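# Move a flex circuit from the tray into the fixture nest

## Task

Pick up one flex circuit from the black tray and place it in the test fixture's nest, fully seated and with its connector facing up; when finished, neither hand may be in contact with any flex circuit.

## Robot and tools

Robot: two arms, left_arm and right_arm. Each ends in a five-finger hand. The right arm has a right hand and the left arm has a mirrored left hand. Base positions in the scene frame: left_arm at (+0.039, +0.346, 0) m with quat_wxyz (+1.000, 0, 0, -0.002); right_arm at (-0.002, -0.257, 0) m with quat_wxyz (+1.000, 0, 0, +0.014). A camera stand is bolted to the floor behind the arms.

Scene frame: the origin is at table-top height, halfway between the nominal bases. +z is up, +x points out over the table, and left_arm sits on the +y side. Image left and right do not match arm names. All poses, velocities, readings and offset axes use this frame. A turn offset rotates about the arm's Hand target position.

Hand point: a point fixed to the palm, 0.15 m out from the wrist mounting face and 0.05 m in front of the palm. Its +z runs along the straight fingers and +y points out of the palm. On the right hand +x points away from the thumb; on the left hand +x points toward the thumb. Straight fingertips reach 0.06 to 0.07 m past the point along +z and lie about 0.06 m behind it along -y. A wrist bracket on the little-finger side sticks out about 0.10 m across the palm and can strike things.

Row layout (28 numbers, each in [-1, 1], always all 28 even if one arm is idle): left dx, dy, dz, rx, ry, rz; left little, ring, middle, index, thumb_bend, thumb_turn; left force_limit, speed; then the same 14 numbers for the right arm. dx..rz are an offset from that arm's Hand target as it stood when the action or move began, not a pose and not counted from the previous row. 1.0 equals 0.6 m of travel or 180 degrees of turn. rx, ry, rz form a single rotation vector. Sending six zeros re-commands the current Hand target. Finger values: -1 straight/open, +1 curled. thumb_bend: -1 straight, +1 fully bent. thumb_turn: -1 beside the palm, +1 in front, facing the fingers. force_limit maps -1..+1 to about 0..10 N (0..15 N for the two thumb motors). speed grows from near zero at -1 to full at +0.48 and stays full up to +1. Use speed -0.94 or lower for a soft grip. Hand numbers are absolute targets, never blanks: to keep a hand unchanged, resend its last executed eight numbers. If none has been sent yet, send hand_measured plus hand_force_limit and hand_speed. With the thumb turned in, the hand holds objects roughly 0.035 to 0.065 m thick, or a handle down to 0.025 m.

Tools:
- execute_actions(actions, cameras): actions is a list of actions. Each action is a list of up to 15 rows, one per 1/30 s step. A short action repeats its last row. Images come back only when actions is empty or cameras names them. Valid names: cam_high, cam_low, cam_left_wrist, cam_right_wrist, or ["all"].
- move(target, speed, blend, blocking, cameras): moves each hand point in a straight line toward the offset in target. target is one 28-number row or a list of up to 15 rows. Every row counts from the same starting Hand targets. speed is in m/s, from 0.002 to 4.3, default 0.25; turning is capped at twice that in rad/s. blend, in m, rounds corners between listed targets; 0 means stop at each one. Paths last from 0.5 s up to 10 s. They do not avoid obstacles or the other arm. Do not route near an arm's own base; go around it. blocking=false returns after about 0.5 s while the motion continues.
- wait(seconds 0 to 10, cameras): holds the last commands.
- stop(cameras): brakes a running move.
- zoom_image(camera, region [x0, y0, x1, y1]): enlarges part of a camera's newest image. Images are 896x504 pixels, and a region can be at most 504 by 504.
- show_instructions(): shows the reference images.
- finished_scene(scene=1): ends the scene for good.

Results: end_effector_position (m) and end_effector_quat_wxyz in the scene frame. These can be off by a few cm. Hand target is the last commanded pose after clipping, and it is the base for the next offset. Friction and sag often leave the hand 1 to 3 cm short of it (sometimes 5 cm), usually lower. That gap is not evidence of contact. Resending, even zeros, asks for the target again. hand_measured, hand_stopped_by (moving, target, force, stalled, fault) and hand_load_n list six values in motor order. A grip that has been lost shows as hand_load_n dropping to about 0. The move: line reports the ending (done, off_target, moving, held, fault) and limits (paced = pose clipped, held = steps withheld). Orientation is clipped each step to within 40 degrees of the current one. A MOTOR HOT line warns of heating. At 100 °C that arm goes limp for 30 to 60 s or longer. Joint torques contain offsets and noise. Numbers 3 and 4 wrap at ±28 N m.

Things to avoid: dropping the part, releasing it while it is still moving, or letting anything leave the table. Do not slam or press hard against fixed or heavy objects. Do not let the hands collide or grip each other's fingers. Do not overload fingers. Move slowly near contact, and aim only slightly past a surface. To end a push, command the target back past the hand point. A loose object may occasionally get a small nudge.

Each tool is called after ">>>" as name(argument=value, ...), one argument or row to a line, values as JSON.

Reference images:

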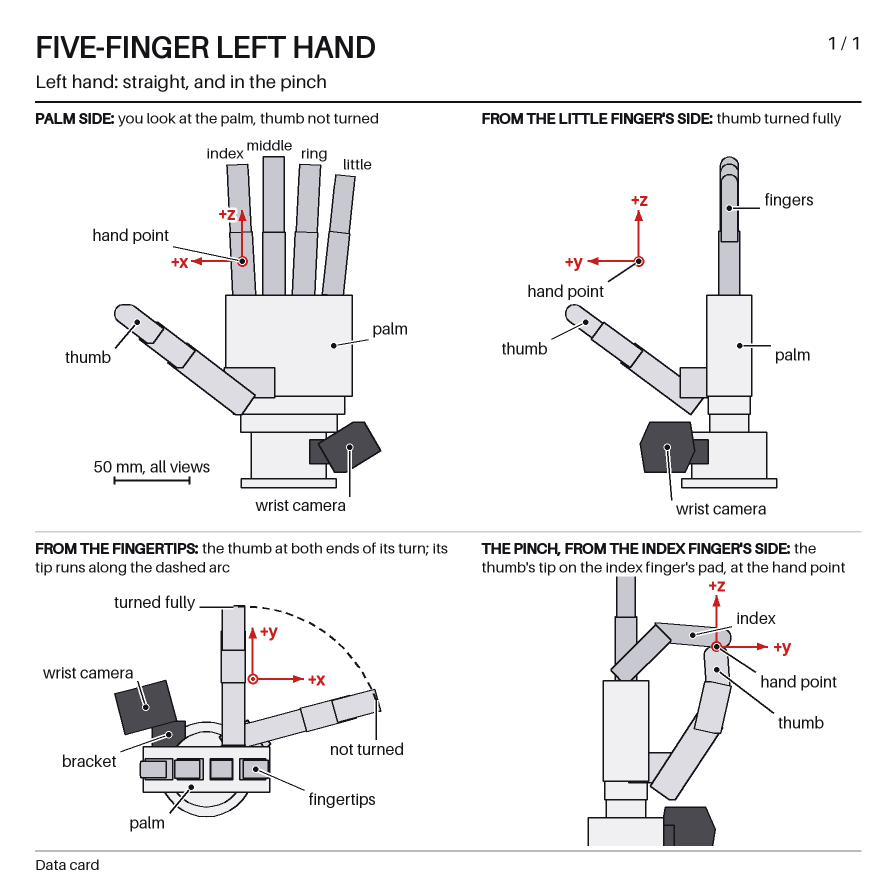

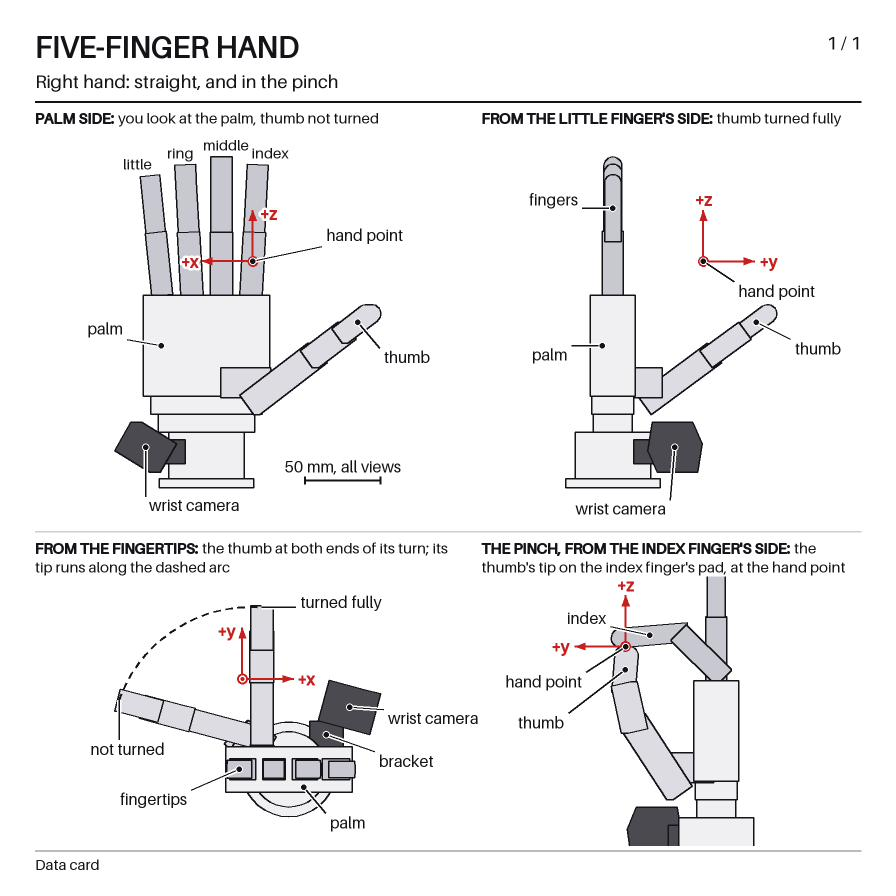

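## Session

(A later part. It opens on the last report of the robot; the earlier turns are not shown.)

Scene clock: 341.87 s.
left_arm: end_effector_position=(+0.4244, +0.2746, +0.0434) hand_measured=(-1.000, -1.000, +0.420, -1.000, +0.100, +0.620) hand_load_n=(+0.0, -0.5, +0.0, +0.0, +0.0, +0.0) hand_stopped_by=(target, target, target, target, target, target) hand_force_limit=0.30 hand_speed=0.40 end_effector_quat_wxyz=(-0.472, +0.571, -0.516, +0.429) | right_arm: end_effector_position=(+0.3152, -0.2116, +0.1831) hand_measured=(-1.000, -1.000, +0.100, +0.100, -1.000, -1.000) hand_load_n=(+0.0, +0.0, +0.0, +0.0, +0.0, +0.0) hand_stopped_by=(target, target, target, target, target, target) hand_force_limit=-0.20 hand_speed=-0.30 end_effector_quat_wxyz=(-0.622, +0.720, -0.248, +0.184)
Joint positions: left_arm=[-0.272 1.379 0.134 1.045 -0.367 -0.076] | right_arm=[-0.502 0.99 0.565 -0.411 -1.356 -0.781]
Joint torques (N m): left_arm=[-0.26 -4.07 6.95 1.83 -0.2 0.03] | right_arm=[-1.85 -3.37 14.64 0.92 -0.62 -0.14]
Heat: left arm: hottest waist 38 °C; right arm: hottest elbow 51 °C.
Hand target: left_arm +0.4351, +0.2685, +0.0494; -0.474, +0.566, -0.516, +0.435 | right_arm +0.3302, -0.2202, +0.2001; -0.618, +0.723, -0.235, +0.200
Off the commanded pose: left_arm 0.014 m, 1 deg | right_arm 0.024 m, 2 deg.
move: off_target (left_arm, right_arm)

>>> move(
  target=[-0.036,-0.005,0.0,0.0,0.0,0.0,-1,-1,0.42,-1,0.1,0.62,0.3,0.4,0,0,0,0,0,0,-1,-1,0.1,0.1,-1,-1,-0.2,-0.3],
  speed=0.06,
  cameras=["cam_left_wrist"],
)

>>> zoom_image(
  camera="cam_left_wrist",
  region=[240, 180, 480, 400],
)

Scene clock: 343.13 s.
left_arm: end_effector_position=(+0.4148, +0.2687, +0.0484) hand_measured=(-1.000, -1.000, +0.420, -1.000, +0.100, +0.620) hand_load_n=(+0.0, +0.0, +0.0, +0.0, +0.0, +0.0) hand_stopped_by=(target, target, target, target, target, target) hand_force_limit=0.30 hand_speed=0.40 end_effector_quat_wxyz=(-0.477, +0.567, -0.515, +0.432) | right_arm: end_effector_position=(+0.3152, -0.2116, +0.1831) hand_measured=(-1.000, -1.000, +0.100, +0.100, -1.000, -1.000) hand_load_n=(+0.0, +0.0, +0.0, +0.0, +0.0, +0.0) hand_stopped_by=(target, target, target, target, target, target) hand_force_limit=-0.20 hand_speed=-0.30 end_effector_quat_wxyz=(-0.622, +0.720, -0.248, +0.184)
Joint positions: left_arm=[-0.315 1.339 0.113 1.037 -0.41 -0.076] | right_arm=[-0.502 0.99 0.565 -0.411 -1.356 -0.781]
Joint torques (N m): left_arm=[-0.56 -4.95 4.59 1.74 -0.21 -0.05] | right_arm=[-1.85 -3.43 14.64 0.92 -0.62 -0.14]
Heat: left arm: hottest waist 38 °C; right arm: hottest elbow 51 °C.
Hand target: left_arm +0.4136, +0.2655, +0.0495; -0.474, +0.566, -0.516, +0.435 | right_arm +0.3302, -0.2202, +0.2001; -0.618, +0.723, -0.235, +0.200
Off the commanded pose: left_arm 0.004 m, 0 deg | right_arm 0.024 m, 2 deg.
move: off_target (right_arm)
camera_calibration:
cam_left_wrist: T_world_to_cam=[[0.210576, -0.265985, 0.940696, -0.0568157], [-0.361696, -0.915184, -0.177805, 0.422735], [0.908204, -0.302804, -0.288921, -0.164192], [0, 0, 0, 1]] pos_world=[0.313985, 0.32205, 0.0811724]
Images, in order (width x height): cam_left_wrist 896x504.

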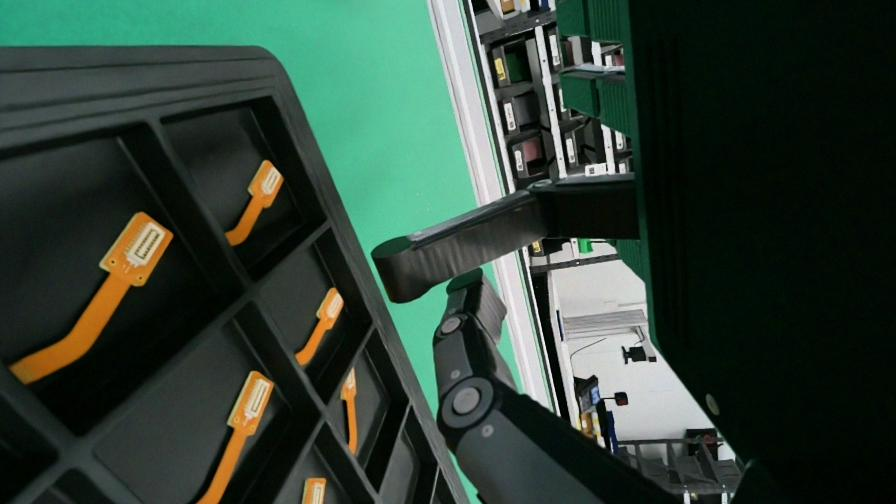

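Scaled by 2.100.

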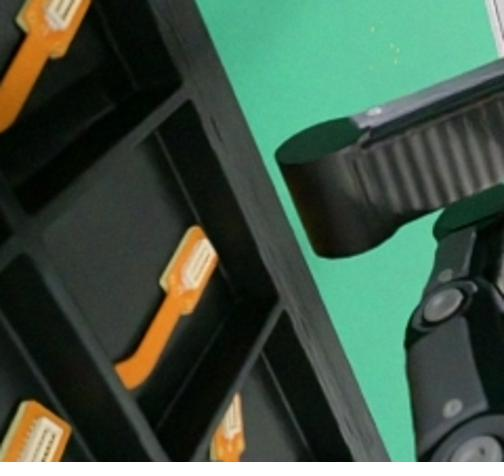

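>>> move(
  target=[0.0,0.016,-0.01,0.0,0.0,0.0,-1,-1,0.42,-1,0.1,0.62,0.3,0.4,0,0,0,0,0,0,-1,-1,0.1,0.1,-1,-1,-0.2,-0.3],
  speed=0.06,
  cameras=["cam_left_wrist"],
)

>>> zoom_image(
  camera="cam_left_wrist",
  region=[240, 180, 480, 400],
)

Scene clock: 346.77 s.
left_arm: end_effector_position=(+0.4113, +0.2724, +0.0399) hand_measured=(-1.000, -1.000, +0.420, -1.000, +0.100, +0.620) hand_load_n=(+0.0, +0.0, +0.0, +0.0, +0.0, +0.0) hand_stopped_by=(target, target, target, target, target, target) hand_force_limit=0.30 hand_speed=0.40 end_effector_quat_wxyz=(-0.468, +0.568, -0.522, +0.431) | right_arm: end_effector_position=(+0.3152, -0.2116, +0.1831) hand_measured=(-1.000, -1.000, +0.100, +0.100, -1.000, -1.000) hand_load_n=(+0.0, +0.0, +0.0, +0.0, +0.0, +0.0) hand_stopped_by=(target, target, target, target, target, target) hand_force_limit=-0.20 hand_speed=-0.30 end_effector_quat_wxyz=(-0.622, +0.720, -0.248, +0.184)
Joint positions: left_arm=[-0.289 1.364 0.103 1.056 -0.37 -0.076] | right_arm=[-0.502 0.99 0.565 -0.411 -1.356 -0.781]
Joint torques (N m): left_arm=[1.08 -3.25 4.29 3.29 -0.04 0.04] | right_arm=[-1.79 -3.37 14.65 0.92 -0.62 -0.14]
Heat: left arm: hottest waist 38 °C; right arm: hottest elbow 51 °C.
Hand target: left_arm +0.4135, +0.2751, +0.0435; -0.474, +0.566, -0.516, +0.435 | right_arm +0.3302, -0.2202, +0.2001; -0.618, +0.723, -0.235, +0.200
Off the commanded pose: left_arm 0.005 m, 1 deg | right_arm 0.024 m, 2 deg.
move: off_target (right_arm)
camera_calibration:
cam_left_wrist: T_world_to_cam=[[0.22448, -0.266487, 0.937333, -0.0524913], [-0.376395, -0.910944, -0.168842, 0.427739], [0.898852, -0.314906, -0.304794, -0.154583], [0, 0, 0, 1]] pos_world=[0.311729, 0.326979, 0.0743063]
Images, in order (width x height): cam_left_wrist 896x504.

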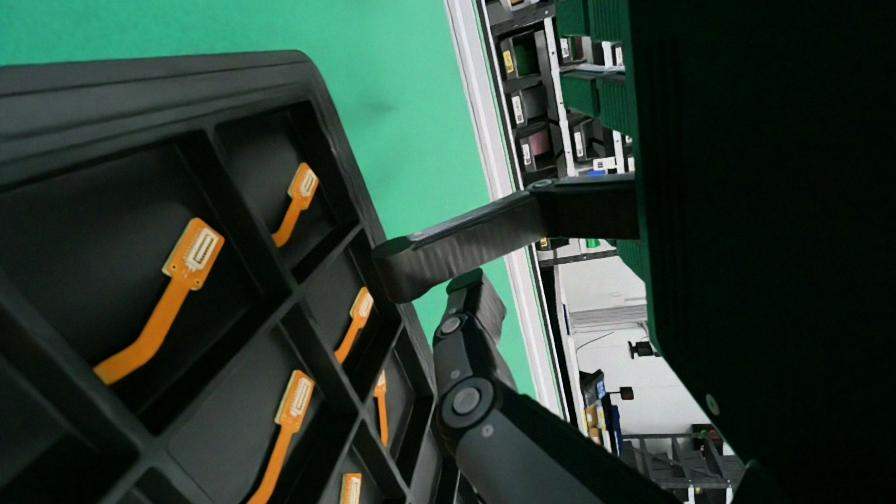

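Scaled by 2.100.

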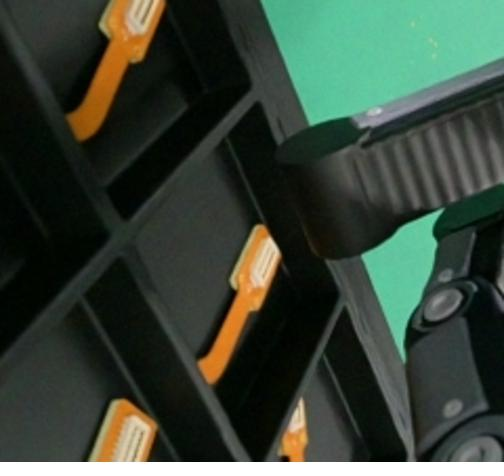

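>>> move(
  target=[0.001,0.0,-0.014,0.0,0.0,0.0,-1,-1,0.42,-1,0.1,0.62,0.3,0.4,0,0,0,0,0,0,-1,-1,0.1,0.1,-1,-1,-0.2,-0.3],
  speed=0.04,
  cameras=["cam_left_wrist"],
)

>>> zoom_image(
  camera="cam_left_wrist",
  region=[280, 180, 520, 400],
)

Scene clock: 348.20 s.
left_arm: end_effector_position=(+0.4127, +0.2721, +0.0319) hand_measured=(-1.000, -1.000, +0.420, -1.000, +0.100, +0.620) hand_load_n=(+0.0, +0.0, +0.0, +0.0, +0.0, +0.0) hand_stopped_by=(target, target, target, target, target, target) hand_force_limit=0.30 hand_speed=0.40 end_effector_quat_wxyz=(-0.469, +0.568, -0.522, +0.431) | right_arm: end_effector_position=(+0.3152, -0.2116, +0.1831) hand_measured=(-1.000, -1.000, +0.100, +0.100, -1.000, -1.000) hand_load_n=(+0.0, +0.0, +0.0, +0.0, +0.0, -0.5) hand_stopped_by=(target, target, target, target, target, target) hand_force_limit=-0.20 hand_speed=-0.30 end_effector_quat_wxyz=(-0.622, +0.720, -0.248, +0.184)
Joint positions: left_arm=[-0.288 1.442 0.103 1.135 -0.37 -0.076] | right_arm=[-0.502 0.99 0.565 -0.411 -1.356 -0.781]
Joint torques (N m): left_arm=[1.2 -3.84 3.58 3.19 -0.05 0.05] | right_arm=[-1.85 -3.43 14.65 0.92 -0.62 -0.14]
Heat: left arm: hottest waist 38 °C; right arm: hottest elbow 51 °C.
Hand target: left_arm +0.4140, +0.2751, +0.0350; -0.474, +0.566, -0.516, +0.435 | right_arm +0.3302, -0.2202, +0.2001; -0.618, +0.723, -0.235, +0.200
Off the commanded pose: left_arm 0.005 m, 1 deg | right_arm 0.024 m, 2 deg.
move: off_target (right_arm)
camera_calibration:
cam_left_wrist: T_world_to_cam=[[0.223496, -0.266066, 0.937688, -0.0451424], [-0.376193, -0.911028, -0.168837, 0.426588], [0.899182, -0.315017, -0.303704, -0.158544], [0, 0, 0, 1]] pos_world=[0.313129, 0.326679, 0.0662028]
Images, in order (width x height): cam_left_wrist 896x504.

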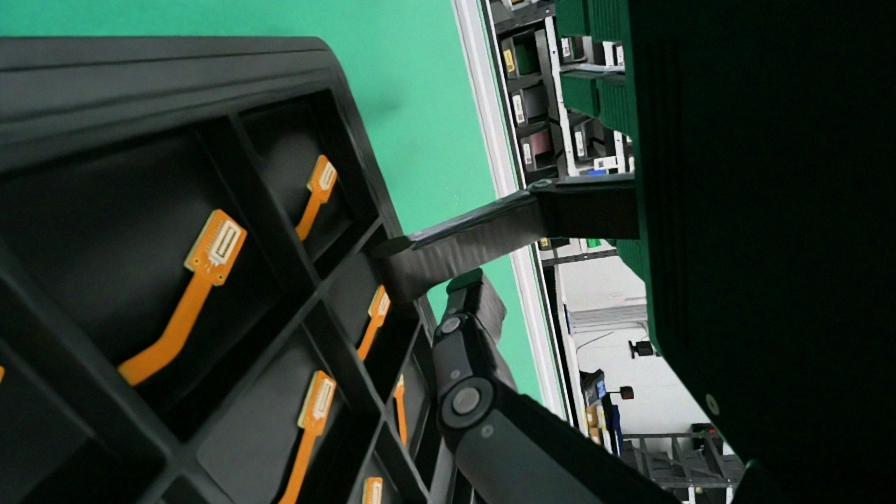

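Scaled by 2.100.

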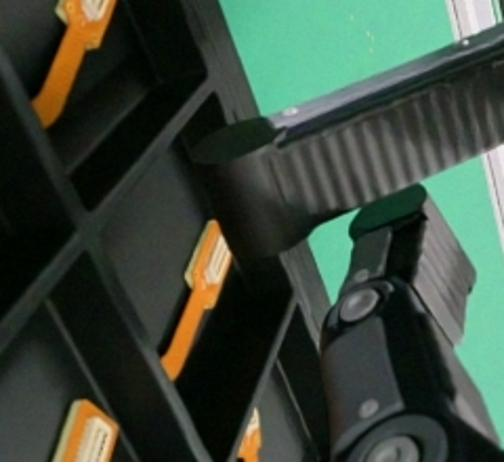

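>>> execute_actions(
  actions=[],
  cameras=["cam_left_wrist"],
)

>>> zoom_image(
  camera="cam_left_wrist",
  region=[280, 180, 520, 400],
)

Scene clock: 349.17 s.
left_arm: end_effector_position=(+0.4128, +0.2721, +0.0320) hand_measured=(-1.000, -1.000, +0.420, -1.000, +0.100, +0.620) hand_load_n=(+0.0, -0.5, +0.0, +0.0, +0.0, +0.0) hand_stopped_by=(target, target, target, target, target, target) hand_force_limit=0.30 hand_speed=0.40 end_effector_quat_wxyz=(-0.469, +0.568, -0.522, +0.431) | right_arm: end_effector_position=(+0.3152, -0.2116, +0.1831) hand_measured=(-1.000, -1.000, +0.100, +0.100, -1.000, -1.000) hand_load_n=(+0.0, +0.0, +0.0, +0.0, +0.0, +0.0) hand_stopped_by=(target, target, target, target, target, target) hand_force_limit=-0.20 hand_speed=-0.30 end_effector_quat_wxyz=(-0.622, +0.720, -0.248, +0.184)
Joint positions: left_arm=[-0.288 1.442 0.103 1.136 -0.37 -0.076] | right_arm=[-0.502 0.99 0.565 -0.411 -1.356 -0.781]
Joint velocities: within noise
Joint torques (N m): left_arm=[1.26 -4.07 3.6 3.26 -0.03 0.04] | right_arm=[-1.85 -3.43 14.64 0.92 -0.61 -0.15]
Heat: left arm: hottest waist 38 °C; right arm: hottest elbow 51 °C.
Hand target: left_arm +0.4141, +0.2751, +0.0351; -0.474, +0.566, -0.516, +0.435 | right_arm +0.3302, -0.2202, +0.2001; -0.618, +0.723, -0.235, +0.200
Off the commanded pose: left_arm 0.005 m, 1 deg | right_arm 0.024 m, 2 deg.
camera_calibration:
cam_left_wrist: T_world_to_cam=[[0.223147, -0.26592, 0.937812, -0.0451818], [-0.376094, -0.911068, -0.168847, 0.426587], [0.89931, -0.315028, -0.303313, -0.158576], [0, 0, 0, 1]] pos_world=[0.313128, 0.326679, 0.0663016]
Images, in order (width x height): cam_left_wrist 896x504.

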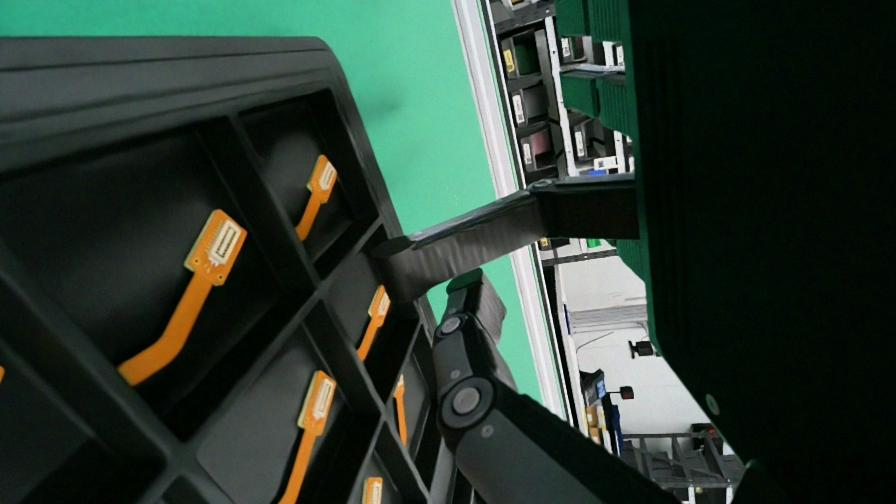

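Scaled by 2.100.

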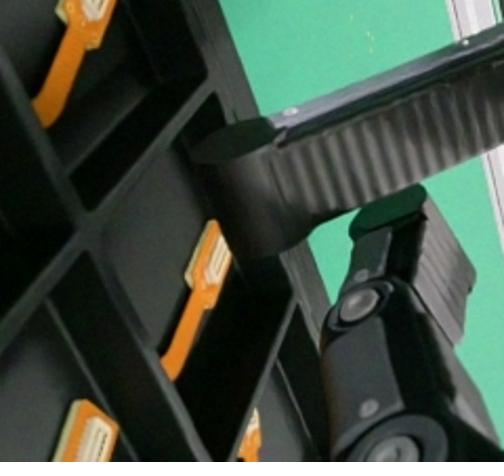

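>>> move(
  target=[0,0,-0.0117,0,0,0,-1,-1,0.42,-1,0.1,0.62,0.3,0.4,0,0,0,0,0,0,-1,-1,0.1,0.1,-1,-1,-0.2,-0.3],
  speed=0.05,
  cameras=["cam_left_wrist"],
)

>>> zoom_image(
  camera="cam_left_wrist",
  region=[280, 180, 520, 400],
)

Scene clock: 350.67 s.
left_arm: end_effector_position=(+0.4134, +0.2719, +0.0253) hand_measured=(-1.000, -1.000, +0.420, -1.000, +0.100, +0.620) hand_load_n=(+0.0, +0.0, +0.0, +0.0, +0.0, +0.0) hand_stopped_by=(target, target, target, target, target, target) hand_force_limit=0.30 hand_speed=0.40 end_effector_quat_wxyz=(-0.469, +0.568, -0.521, +0.432) | right_arm: end_effector_position=(+0.3152, -0.2116, +0.1831) hand_measured=(-1.000, -1.000, +0.100, +0.100, -1.000, -1.000) hand_load_n=(+0.0, +0.0, -0.5, +0.0, +0.0, +0.0) hand_stopped_by=(target, target, target, target, target, target) hand_force_limit=-0.20 hand_speed=-0.30 end_effector_quat_wxyz=(-0.622, +0.720, -0.248, +0.184)
Joint positions: left_arm=[-0.288 1.508 0.103 1.202 -0.37 -0.076] | right_arm=[-0.502 0.99 0.565 -0.411 -1.356 -0.781]
Joint torques (N m): left_arm=[1.26 -3.9 2.97 3.29 -0.05 0.04] | right_arm=[-1.85 -3.37 14.65 0.92 -0.62 -0.14]
Heat: left arm: hottest waist 38 °C; right arm: hottest elbow 51 °C.
Hand target: left_arm +0.4141, +0.2751, +0.0280; -0.474, +0.566, -0.516, +0.435 | right_arm +0.3302, -0.2202, +0.2001; -0.618, +0.723, -0.235, +0.200
Off the commanded pose: left_arm 0.004 m, 1 deg | right_arm 0.024 m, 2 deg.
move: off_target (right_arm)
camera_calibration:
cam_left_wrist: T_world_to_cam=[[0.222127, -0.265585, 0.938149, -0.0387261], [-0.375912, -0.911127, -0.16893, 0.42547], [0.899639, -0.315137, -0.302222, -0.161494], [0, 0, 0, 1]] pos_world=[0.313828, 0.326479, 0.0593983]
Images, in order (width x height): cam_left_wrist 896x504.

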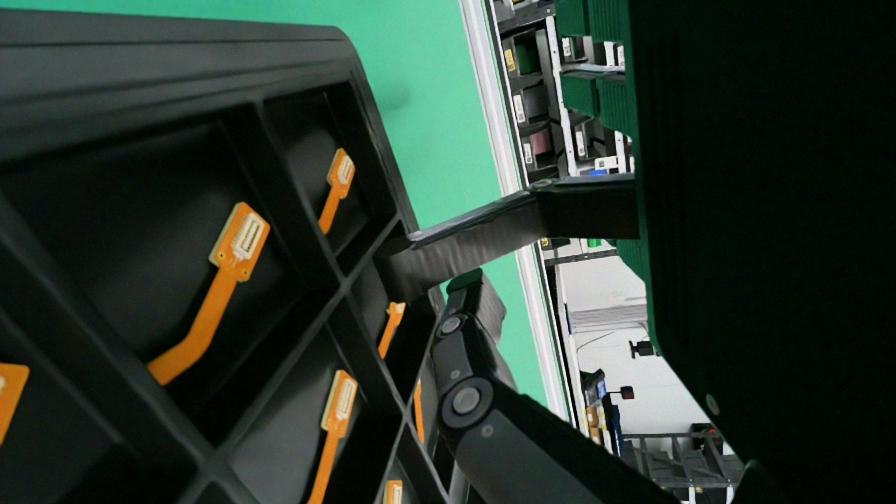

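Scaled by 2.100.

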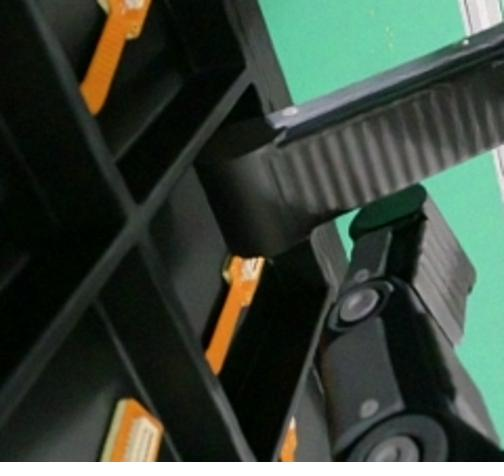

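>>> move(
  target=[0,0,-0.004,0,0,0,-1,-1,0.42,-1,0.1,0.62,0.3,0.4,0,0,0,0,0,0,-1,-1,0.1,0.1,-1,-1,-0.2,-0.3],
  speed=0.03,
  cameras=["cam_left_wrist"],
)

>>> zoom_image(
  camera="cam_left_wrist",
  region=[320, 180, 480, 330],
)

Scene clock: 352.63 s.
left_arm: end_effector_position=(+0.4136, +0.2718, +0.0229) hand_measured=(-1.000, -1.000, +0.420, -1.000, +0.100, +0.620) hand_load_n=(+0.5, +0.0, +0.0, +0.0, +0.0, +0.0) hand_stopped_by=(target, target, target, target, target, target) hand_force_limit=0.30 hand_speed=0.40 end_effector_quat_wxyz=(-0.469, +0.568, -0.521, +0.432) | right_arm: end_effector_position=(+0.3152, -0.2116, +0.1831) hand_measured=(-1.000, -1.000, +0.100, +0.100, -1.000, -1.000) hand_load_n=(+0.0, +0.0, +0.0, +0.0, +0.0, -0.5) hand_stopped_by=(target, target, target, target, target, target) hand_force_limit=-0.20 hand_speed=-0.30 end_effector_quat_wxyz=(-0.622, +0.720, -0.248, +0.184)
Joint positions: left_arm=[-0.288 1.531 0.103 1.226 -0.37 -0.076] | right_arm=[-0.502 0.99 0.565 -0.411 -1.356 -0.781]
Joint torques (N m): left_arm=[1.26 -4.48 2.77 3.38 -0.04 0.06] | right_arm=[-1.85 -3.43 14.64 0.92 -0.62 -0.14]
Heat: left arm: hottest waist 38 °C; right arm: hottest elbow 51 °C.
Hand target: left_arm +0.4141, +0.2751, +0.0256; -0.474, +0.566, -0.516, +0.435 | right_arm +0.3302, -0.2202, +0.2001; -0.618, +0.723, -0.235, +0.200
Off the commanded pose: left_arm 0.004 m, 1 deg | right_arm 0.024 m, 2 deg.
move: off_target (right_arm)
camera_calibration:
cam_left_wrist: T_world_to_cam=[[0.221795, -0.265566, 0.938233, -0.0364025], [-0.375934, -0.911102, -0.169017, 0.425106], [0.899712, -0.315227, -0.301913, -0.162321], [0, 0, 0, 1]] pos_world=[0.313928, 0.326479, 0.0569975]
Images, in order (width x height): cam_left_wrist 896x504.

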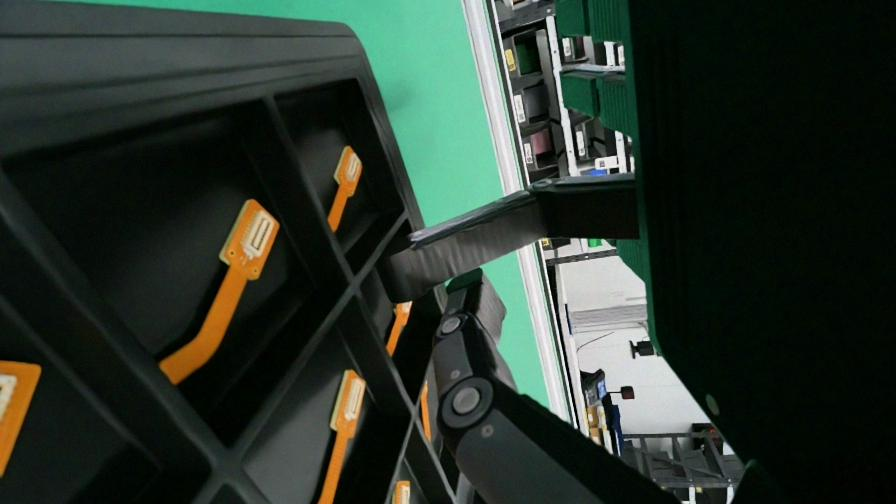

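Scaled by 3.150.

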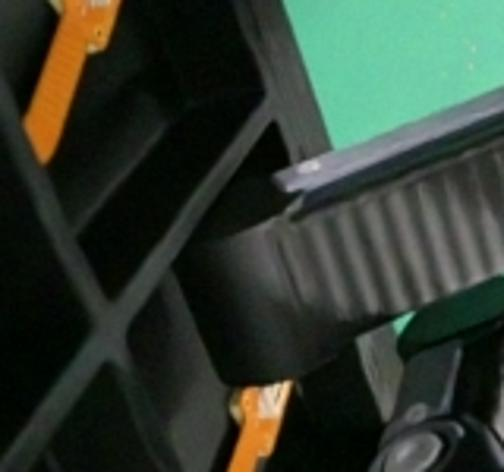

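>>> move(
  target=[0,0.0055,0.0008,0,0,0,-1,-1,0.42,-1,0.1,0.62,0.3,0.4,0,0,0,0,0,0,-1,-1,0.1,0.1,-1,-1,-0.2,-0.3],
  speed=0.03,
  cameras=["cam_left_wrist"],
)

>>> zoom_image(
  camera="cam_left_wrist",
  region=[320, 180, 480, 330],
)

Scene clock: 354.00 s.
left_arm: end_effector_position=(+0.4128, +0.2730, +0.0219) hand_measured=(-1.000, -1.000, +0.420, -1.000, +0.100, +0.620) hand_load_n=(+0.0, +0.0, +0.0, +0.0, +0.0, +0.0) hand_stopped_by=(target, target, target, target, target, target) hand_force_limit=0.30 hand_speed=0.40 end_effector_quat_wxyz=(-0.466, +0.568, -0.523, +0.433) | right_arm: end_effector_position=(+0.3152, -0.2116, +0.1831) hand_measured=(-1.000, -1.000, +0.100, +0.100, -1.000, -1.000) hand_load_n=(+0.0, +0.0, +0.0, +0.0, +0.0, +0.0) hand_stopped_by=(target, target, target, target, target, target) hand_force_limit=-0.20 hand_speed=-0.30 end_effector_quat_wxyz=(-0.622, +0.720, -0.248, +0.184)
Joint positions: left_arm=[-0.276 1.531 0.1 1.226 -0.351 -0.076] | right_arm=[-0.502 0.99 0.565 -0.411 -1.356 -0.781]
Joint torques (N m): left_arm=[1.44 -4.78 2.78 3.19 -0.12 0.08] | right_arm=[-1.79 -3.43 14.65 0.92 -0.61 -0.14]
Heat: left arm: hottest waist 38 °C; right arm: hottest elbow 51 °C.
Hand target: left_arm +0.4141, +0.2783, +0.0261; -0.474, +0.566, -0.516, +0.435 | right_arm +0.3302, -0.2202, +0.2001; -0.618, +0.723, -0.235, +0.200
Off the commanded pose: left_arm 0.007 m, 1 deg | right_arm 0.024 m, 2 deg.
move: off_target (right_arm)
camera_calibration:
cam_left_wrist: T_world_to_cam=[[0.223458, -0.264301, 0.938196, -0.0360424], [-0.382355, -0.909155, -0.165051, 0.427671], [0.896589, -0.321842, -0.304215, -0.158457], [0, 0, 0, 1]] pos_world=[0.313647, 0.328295, 0.0561975]
Images, in order (width x height): cam_left_wrist 896x504.

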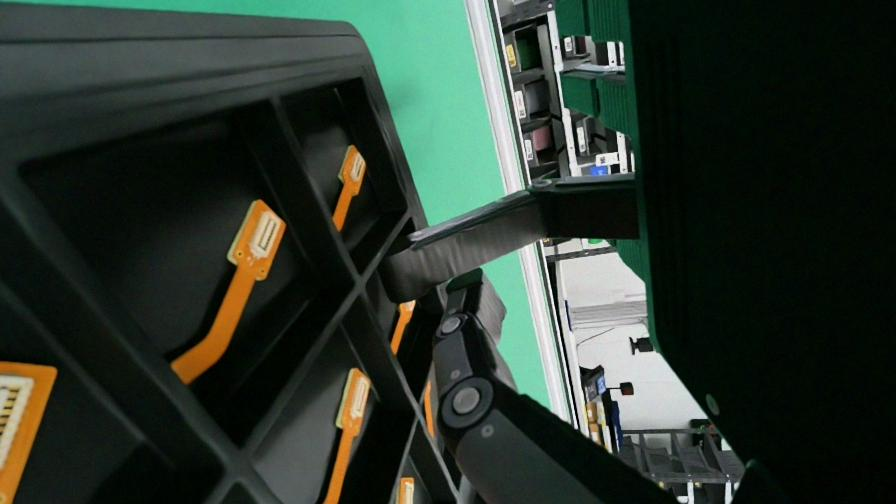

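Scaled by 3.150.

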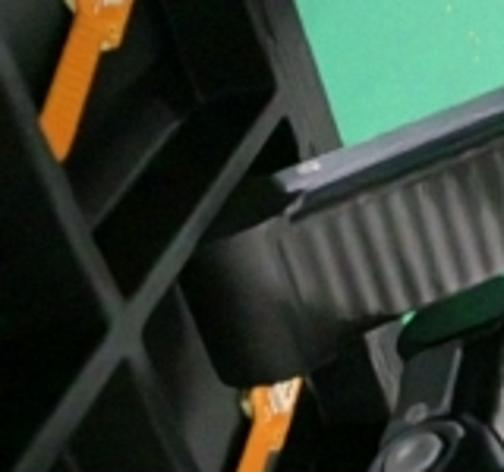

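>>> move(
  target=[0,0.006,0.002,0,0,0,-1,-1,0.42,-1,0.1,0.62,0.3,0.4,0,0,0,0,0,0,-1,-1,0.1,0.1,-1,-1,-0.2,-0.3],
  speed=0.03,
  cameras=["cam_left_wrist"],
)

>>> zoom_image(
  camera="cam_left_wrist",
  region=[320, 180, 480, 330],
)

Scene clock: 355.73 s.
left_arm: end_effector_position=(+0.4127, +0.2760, +0.0212) hand_measured=(-1.000, -1.000, +0.420, -1.000, +0.100, +0.620) hand_load_n=(+0.0, -0.5, +0.0, +0.0, +0.0, +0.0) hand_stopped_by=(target, target, target, target, target, target) hand_force_limit=0.30 hand_speed=0.40 end_effector_quat_wxyz=(-0.464, +0.569, -0.523, +0.433) | right_arm: end_effector_position=(+0.3152, -0.2116, +0.1831) hand_measured=(-1.000, -1.000, +0.100, +0.100, -1.000, -1.000) hand_load_n=(+0.0, +0.0, +0.0, +0.0, +0.0, -0.5) hand_stopped_by=(target, target, target, target, target, target) hand_force_limit=-0.20 hand_speed=-0.30 end_effector_quat_wxyz=(-0.622, +0.720, -0.248, +0.184)
Joint positions: left_arm=[-0.259 1.531 0.098 1.226 -0.333 -0.076] | right_arm=[-0.502 0.99 0.565 -0.411 -1.356 -0.781]
Joint torques (N m): left_arm=[1.73 -5.6 2.76 2.96 -0.16 0.11] | right_arm=[-1.85 -3.43 14.65 0.91 -0.62 -0.14]
Heat: left arm: hottest waist 38 °C; right arm: hottest elbow 51 °C.
Hand target: left_arm +0.4141, +0.2820, +0.0273; -0.474, +0.566, -0.516, +0.435 | right_arm +0.3302, -0.2202, +0.2001; -0.618, +0.723, -0.235, +0.200
Off the commanded pose: left_arm 0.009 m, 1 deg | right_arm 0.024 m, 2 deg.
move: off_target (right_arm)
camera_calibration:
cam_left_wrist: T_world_to_cam=[[0.226051, -0.261609, 0.938329, -0.0364129], [-0.383171, -0.909492, -0.16126, 0.430748], [0.89559, -0.323088, -0.305832, -0.156733], [0, 0, 0, 1]] pos_world=[0.31365, 0.331598, 0.0556957]
Images, in order (width x height): cam_left_wrist 896x504.

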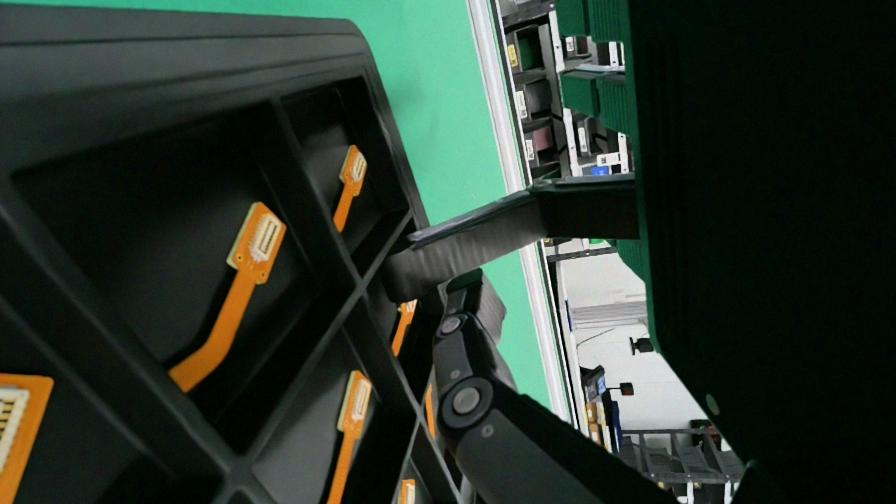

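Scaled by 3.150.

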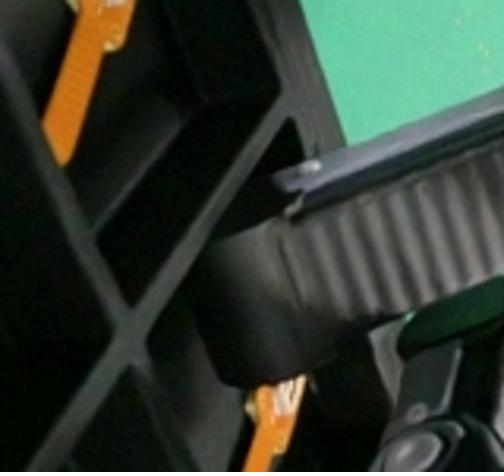

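>>> move(
  target=[0,0,0.006,0,0,0,-1,-1,0.42,-1,0.1,0.62,0.3,0.4,0,0,0,0,0,0,-1,-1,0.1,0.1,-1,-1,-0.2,-0.3],
  speed=0.03,
)

Scene clock: 357.30 s.
left_arm: end_effector_position=(+0.4157, +0.2771, +0.0311) hand_measured=(-1.000, -1.000, +0.420, -1.000, +0.100, +0.620) hand_load_n=(+0.0, +0.0, +0.0, +0.0, +0.0, +0.0) hand_stopped_by=(target, target, target, target, target, target) hand_force_limit=0.30 hand_speed=0.40 end_effector_quat_wxyz=(-0.470, +0.565, -0.515, +0.441) | right_arm: end_effector_position=(+0.3152, -0.2116, +0.1831) hand_measured=(-1.000, -1.000, +0.100, +0.100, -1.000, -1.000) hand_load_n=(+0.0, +0.0, +0.0, +0.0, +0.0, +0.0) hand_stopped_by=(target, target, target, target, target, target) hand_force_limit=-0.20 hand_speed=-0.30 end_effector_quat_wxyz=(-0.622, +0.720, -0.248, +0.184)
Joint positions: left_arm=[-0.255 1.501 0.098 1.223 -0.333 -0.074] | right_arm=[-0.502 0.99 0.565 -0.411 -1.356 -0.781]
Joint torques (N m): left_arm=[1.14 -5.71 2.95 1.85 -0.15 0.09] | right_arm=[-1.85 -3.37 14.65 0.92 -0.62 -0.14]
Heat: left arm: hottest waist 38 °C; right arm: hottest elbow 51 °C.
Hand target: left_arm +0.4141, +0.2820, +0.0309; -0.474, +0.567, -0.516, +0.435 | right_arm +0.3302, -0.2202, +0.2001; -0.618, +0.723, -0.235, +0.200
Off the commanded pose: left_arm 0.005 m, 1 deg | right_arm 0.024 m, 2 deg.
move: off_target (right_arm)

>>> move(
  target=[-0.005,0.003,-0.003,0,0,0,-1,-1,0.42,-1,0.1,0.62,0.3,0.4,0,0,0,0,0,0,-1,-1,0.1,0.1,-1,-1,-0.2,-0.3],
  speed=0.03,
  cameras=["cam_left_wrist"],
)

>>> zoom_image(
  camera="cam_left_wrist",
  region=[320, 180, 480, 330],
)

Scene clock: 358.23 s.
left_arm: end_effector_position=(+0.4114, +0.2798, +0.0280) hand_measured=(-1.000, -1.000, +0.420, -1.000, +0.100, +0.620) hand_load_n=(+0.0, +0.0, +0.0, +0.0, +0.0, +0.0) hand_stopped_by=(target, target, target, target, target, target) hand_force_limit=0.30 hand_speed=0.40 end_effector_quat_wxyz=(-0.469, +0.567, -0.517, +0.436) | right_arm: end_effector_position=(+0.3152, -0.2116, +0.1831) hand_measured=(-1.000, -1.000, +0.100, +0.100, -1.000, -1.000) hand_load_n=(+0.0, +0.0, +0.0, +0.0, +0.0, +0.0) hand_stopped_by=(target, target, target, target, target, target) hand_force_limit=-0.20 hand_speed=-0.30 end_effector_quat_wxyz=(-0.622, +0.720, -0.248, +0.184)
Joint positions: left_arm=[-0.25 1.501 0.088 1.223 -0.332 -0.073] | right_arm=[-0.502 0.99 0.565 -0.411 -1.356 -0.781]
Joint torques (N m): left_arm=[1.26 -4.78 3.03 2.54 -0.04 0.09] | right_arm=[-1.79 -3.43 14.64 0.92 -0.62 -0.14]
Heat: left arm: hottest waist 38 °C; right arm: hottest elbow 51 °C.
Hand target: left_arm +0.4112, +0.2838, +0.0293; -0.474, +0.566, -0.515, +0.435 | right_arm +0.3302, -0.2202, +0.2001; -0.618, +0.723, -0.235, +0.200
Off the commanded pose: left_arm 0.004 m, 1 deg | right_arm 0.024 m, 2 deg.
move: off_target (right_arm)
camera_calibration:
cam_left_wrist: T_world_to_cam=[[0.212545, -0.258056, 0.94246, -0.0370616], [-0.374023, -0.912531, -0.165511, 0.431906], [0.902736, -0.317323, -0.290473, -0.15719], [0, 0, 0, 1]] pos_world=[0.311321, 0.334683, 0.0607547]
Images, in order (width x height): cam_left_wrist 896x504.

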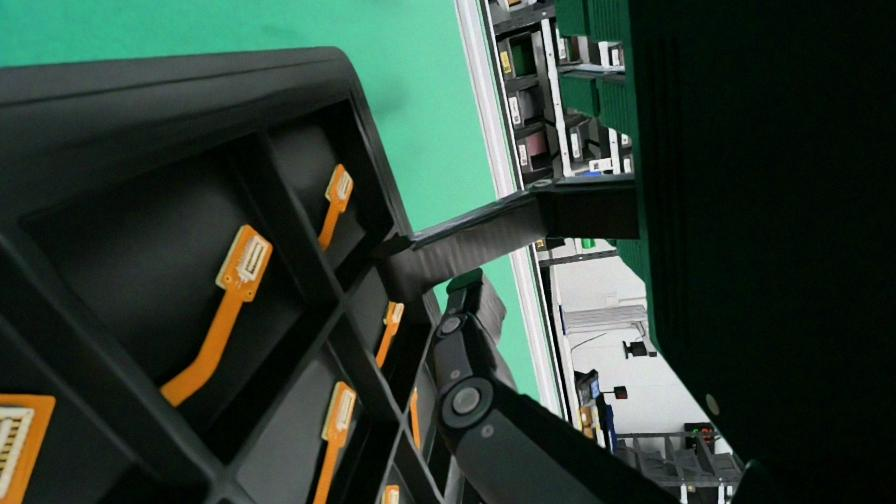

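Scaled by 3.150.

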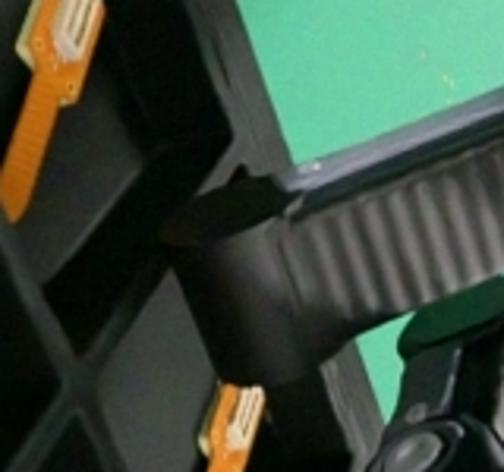

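>>> zoom_image(
  camera="cam_left_wrist",
  region=[360, 210, 440, 310],
)

Scaled by 5.040.

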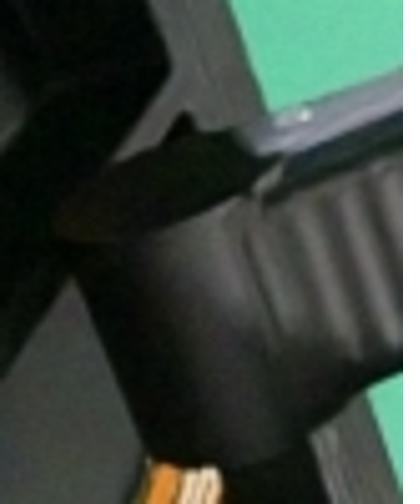

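>>> move(
  target=[0,-0.003,-0.006,0,0,0,-1,-1,0.42,-1,0.1,0.62,0.3,0.4,0,0,0,0,0,0,-1,-1,0.1,0.1,-1,-1,-0.2,-0.3],
  speed=0.03,
  cameras=["cam_left_wrist"],
)

>>> zoom_image(
  camera="cam_left_wrist",
  region=[320, 180, 480, 330],
)

Scene clock: 360.17 s.
left_arm: end_effector_position=(+0.4120, +0.2801, +0.0274) hand_measured=(-1.000, -1.000, +0.420, -1.000, +0.100, +0.620) hand_load_n=(-0.5, +0.0, -3.5, +0.0, +0.0, -0.5) hand_stopped_by=(target, target, target, target, target, target) hand_force_limit=0.30 hand_speed=0.40 end_effector_quat_wxyz=(-0.471, +0.567, -0.515, +0.438) | right_arm: end_effector_position=(+0.3152, -0.2116, +0.1831) hand_measured=(-1.000, -1.000, +0.100, +0.100, -1.000, -1.000) hand_load_n=(+0.0, +0.0, +0.0, +0.0, +0.0, +0.0) hand_stopped_by=(target, target, target, target, target, target) hand_force_limit=-0.20 hand_speed=-0.30 end_effector_quat_wxyz=(-0.622, +0.720, -0.248, +0.184)
Joint positions: left_arm=[-0.25 1.521 0.088 1.248 -0.334 -0.073] | right_arm=[-0.502 0.99 0.565 -0.411 -1.356 -0.781]
Joint torques (N m): left_arm=[0.5 -3.49 2.97 2.8 -0.24 0.09] | right_arm=[-1.85 -3.37 14.64 0.92 -0.62 -0.14]
Heat: left arm: hottest waist 38 °C; right arm: hottest elbow 51 °C.
Hand target: left_arm +0.4111, +0.2819, +0.0255; -0.474, +0.566, -0.516, +0.435 | right_arm +0.3302, -0.2202, +0.2001; -0.618, +0.723, -0.235, +0.200
Off the commanded pose: left_arm 0.003 m, 0 deg | right_arm 0.024 m, 2 deg.
move: off_target (right_arm)
camera_calibration:
cam_left_wrist: T_world_to_cam=[[0.208137, -0.256683, 0.943818, -0.0351423], [-0.371063, -0.913537, -0.166618, 0.431418], [0.904981, -0.315537, -0.285386, -0.159467], [0, 0, 0, 1]] pos_world=[0.311712, 0.334779, 0.0595406]
Images, in order (width x height): cam_left_wrist 896x504.

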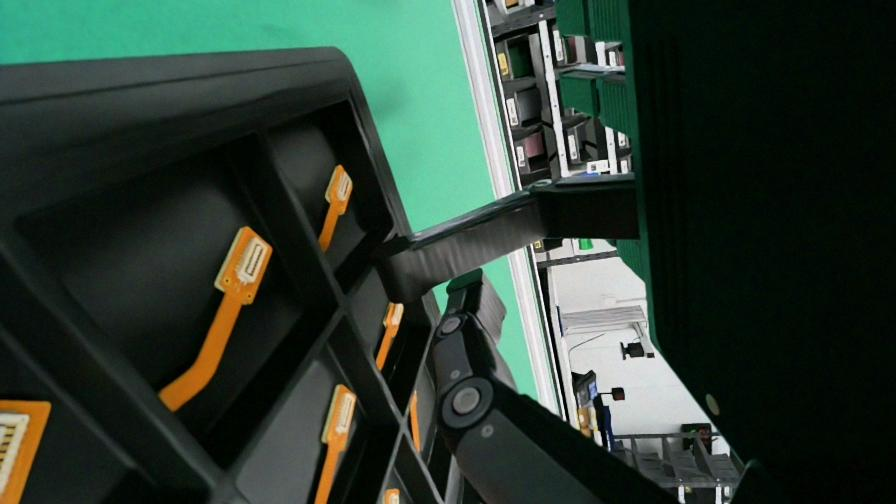

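Scaled by 3.150.

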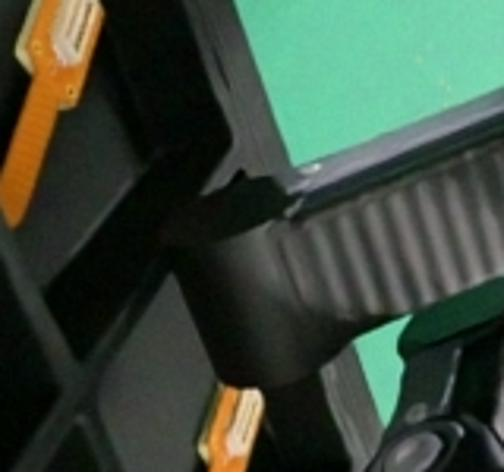

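>>> move(
  target=[
    [0,0,0.006,0,0,0,-1,-1,0.42,-1,0.1,0.62,0.3,0.4,0,0,0,0,0,0,-1,-1,0.1,0.1,-1,-1,-0.2,-0.3],
    [0,-0.006,0.006,0,0,0,-1,-1,0.42,-1,0.1,0.62,0.3,0.4,0,0,0,0,0,0,-1,-1,0.1,0.1,-1,-1,-0.2,-0.3],
  ],
  speed=0.03,
  cameras=["cam_left_wrist"],
)

>>> zoom_image(
  camera="cam_left_wrist",
  region=[320, 180, 480, 330],
)

Scene clock: 361.67 s.
left_arm: end_effector_position=(+0.4118, +0.2813, +0.0280) hand_measured=(-1.000, -1.000, +0.420, -1.000, +0.100, +0.620) hand_load_n=(-0.5, +0.0, +0.0, +0.0, +0.0, +0.0) hand_stopped_by=(target, target, target, target, target, target) hand_force_limit=0.30 hand_speed=0.40 end_effector_quat_wxyz=(-0.474, +0.569, -0.512, +0.434) | right_arm: end_effector_position=(+0.3152, -0.2116, +0.1831) hand_measured=(-1.000, -1.000, +0.100, +0.100, -1.000, -1.000) hand_load_n=(+0.0, +0.0, +0.0, +0.0, +0.0, +0.0) hand_stopped_by=(target, target, target, target, target, target) hand_force_limit=-0.20 hand_speed=-0.30 end_effector_quat_wxyz=(-0.622, +0.720, -0.248, +0.184)
Joint positions: left_arm=[-0.257 1.514 0.088 1.24 -0.353 -0.073] | right_arm=[-0.502 0.99 0.565 -0.411 -1.356 -0.781]
Joint torques (N m): left_arm=[-0.32 -5.71 3.19 1.84 -0.2 0.04] | right_arm=[-1.85 -3.37 14.64 0.94 -0.61 -0.15]
Heat: left arm: hottest waist 38 °C; right arm: hottest elbow 51 °C.
Hand target: left_arm +0.4112, +0.2784, +0.0292; -0.474, +0.566, -0.515, +0.435 | right_arm +0.3302, -0.2202, +0.2001; -0.618, +0.723, -0.235, +0.200
Off the commanded pose: left_arm 0.003 m, 1 deg | right_arm 0.024 m, 2 deg.
move: off_target (right_arm)
camera_calibration:
cam_left_wrist: T_world_to_cam=[[0.211041, -0.257622, 0.942917, -0.0362055], [-0.360149, -0.917273, -0.170009, 0.429172], [0.90871, -0.303712, -0.286364, -0.163609], [0, 0, 0, 1]] pos_world=[0.31088, 0.334651, 0.0602499]
Images, in order (width x height): cam_left_wrist 896x504.

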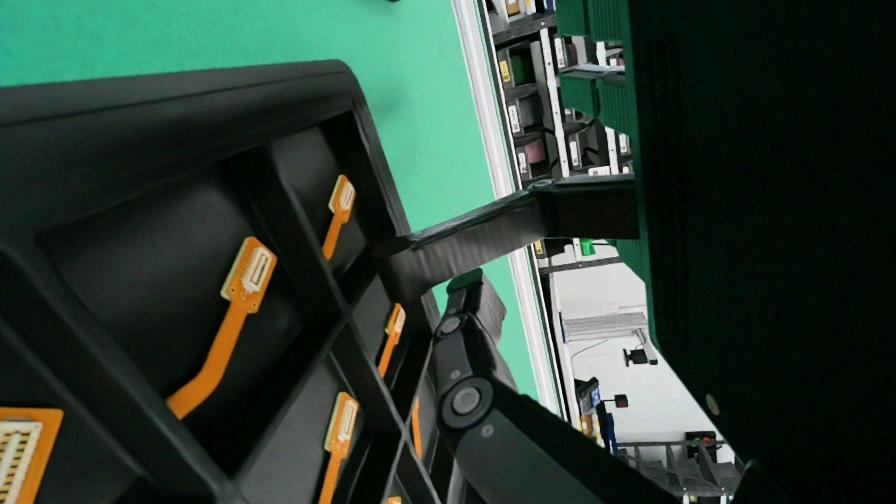

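Scaled by 3.150.

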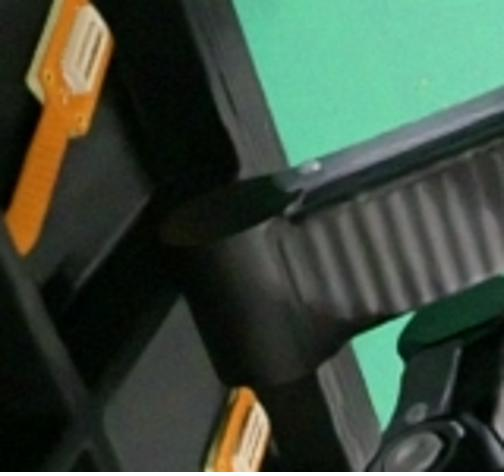

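>>> move(
  target=[
    [0,0,0.005,0,0,0,-1,-1,0.42,-1,0.1,0.62,0.3,0.4,0,0,0,0,0,0,-1,-1,0.1,0.1,-1,-1,-0.2,-0.3],
    [0,-0.007,0.005,0,0,0,-1,-1,0.42,-1,0.1,0.62,0.3,0.4,0,0,0,0,0,0,-1,-1,0.1,0.1,-1,-1,-0.2,-0.3],
  ],
  speed=0.03,
  cameras=["cam_left_wrist"],
)

>>> zoom_image(
  camera="cam_left_wrist",
  region=[320, 180, 480, 330],
)

Scene clock: 363.33 s.
left_arm: end_effector_position=(+0.4101, +0.2776, +0.0297) hand_measured=(-1.000, -1.000, +0.420, -1.000, +0.100, +0.620) hand_load_n=(+0.0, +0.0, +0.0, +0.0, +0.0, +0.0) hand_stopped_by=(target, target, target, target, target, target) hand_force_limit=0.30 hand_speed=0.40 end_effector_quat_wxyz=(-0.474, +0.569, -0.515, +0.432) | right_arm: end_effector_position=(+0.3152, -0.2116, +0.1831) hand_measured=(-1.000, -1.000, +0.100, +0.100, -1.000, -1.000) hand_load_n=(+0.0, +0.0, +0.0, +0.0, +0.0, -0.5) hand_stopped_by=(target, target, target, target, target, target) hand_force_limit=-0.20 hand_speed=-0.30 end_effector_quat_wxyz=(-0.622, +0.720, -0.248, +0.184)
Joint positions: left_arm=[-0.278 1.485 0.088 1.206 -0.373 -0.073] | right_arm=[-0.502 0.99 0.565 -0.411 -1.356 -0.781]
Joint torques (N m): left_arm=[-0.5 -5.48 3.69 1.95 -0.17 0] | right_arm=[-1.85 -3.43 14.64 0.92 -0.62 -0.14]
Heat: left arm: hottest waist 38 °C; right arm: hottest elbow 51 °C.
Hand target: left_arm +0.4112, +0.2742, +0.0321; -0.474, +0.566, -0.516, +0.435 | right_arm +0.3302, -0.2202, +0.2001; -0.618, +0.723, -0.235, +0.200
Off the commanded pose: left_arm 0.004 m, 0 deg | right_arm 0.024 m, 2 deg.
move: off_target (right_arm)
camera_calibration:
cam_left_wrist: T_world_to_cam=[[0.214527, -0.262667, 0.940736, -0.0384002], [-0.362252, -0.915863, -0.173113, 0.426031], [0.907057, -0.303646, -0.291629, -0.161862], [0, 0, 0, 1]] pos_world=[0.309387, 0.330951, 0.0626723]
Images, in order (width x height): cam_left_wrist 896x504.

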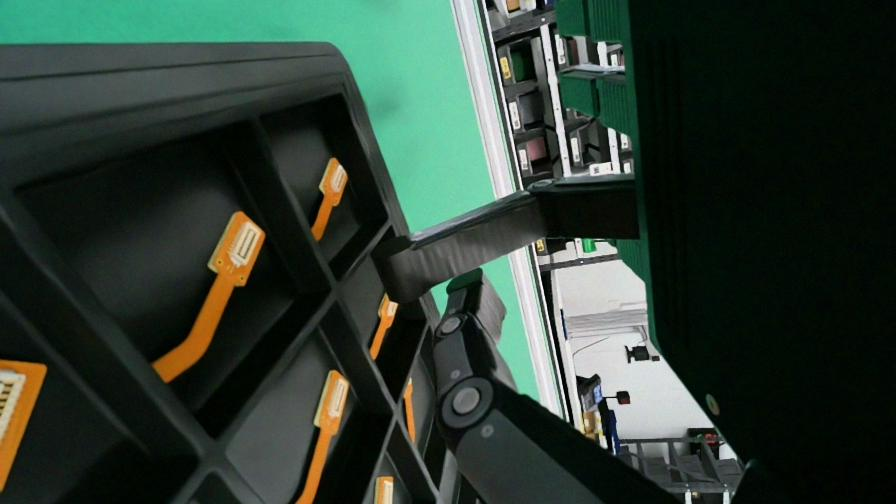

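Scaled by 3.150.

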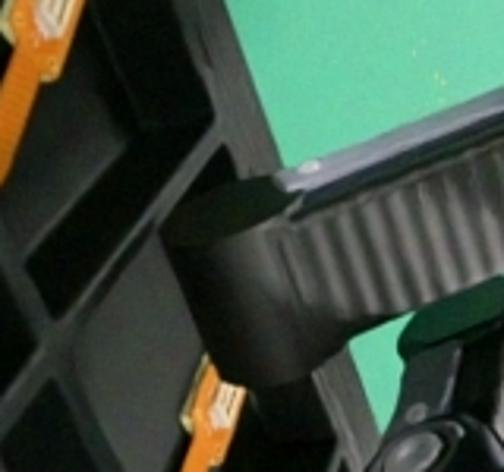

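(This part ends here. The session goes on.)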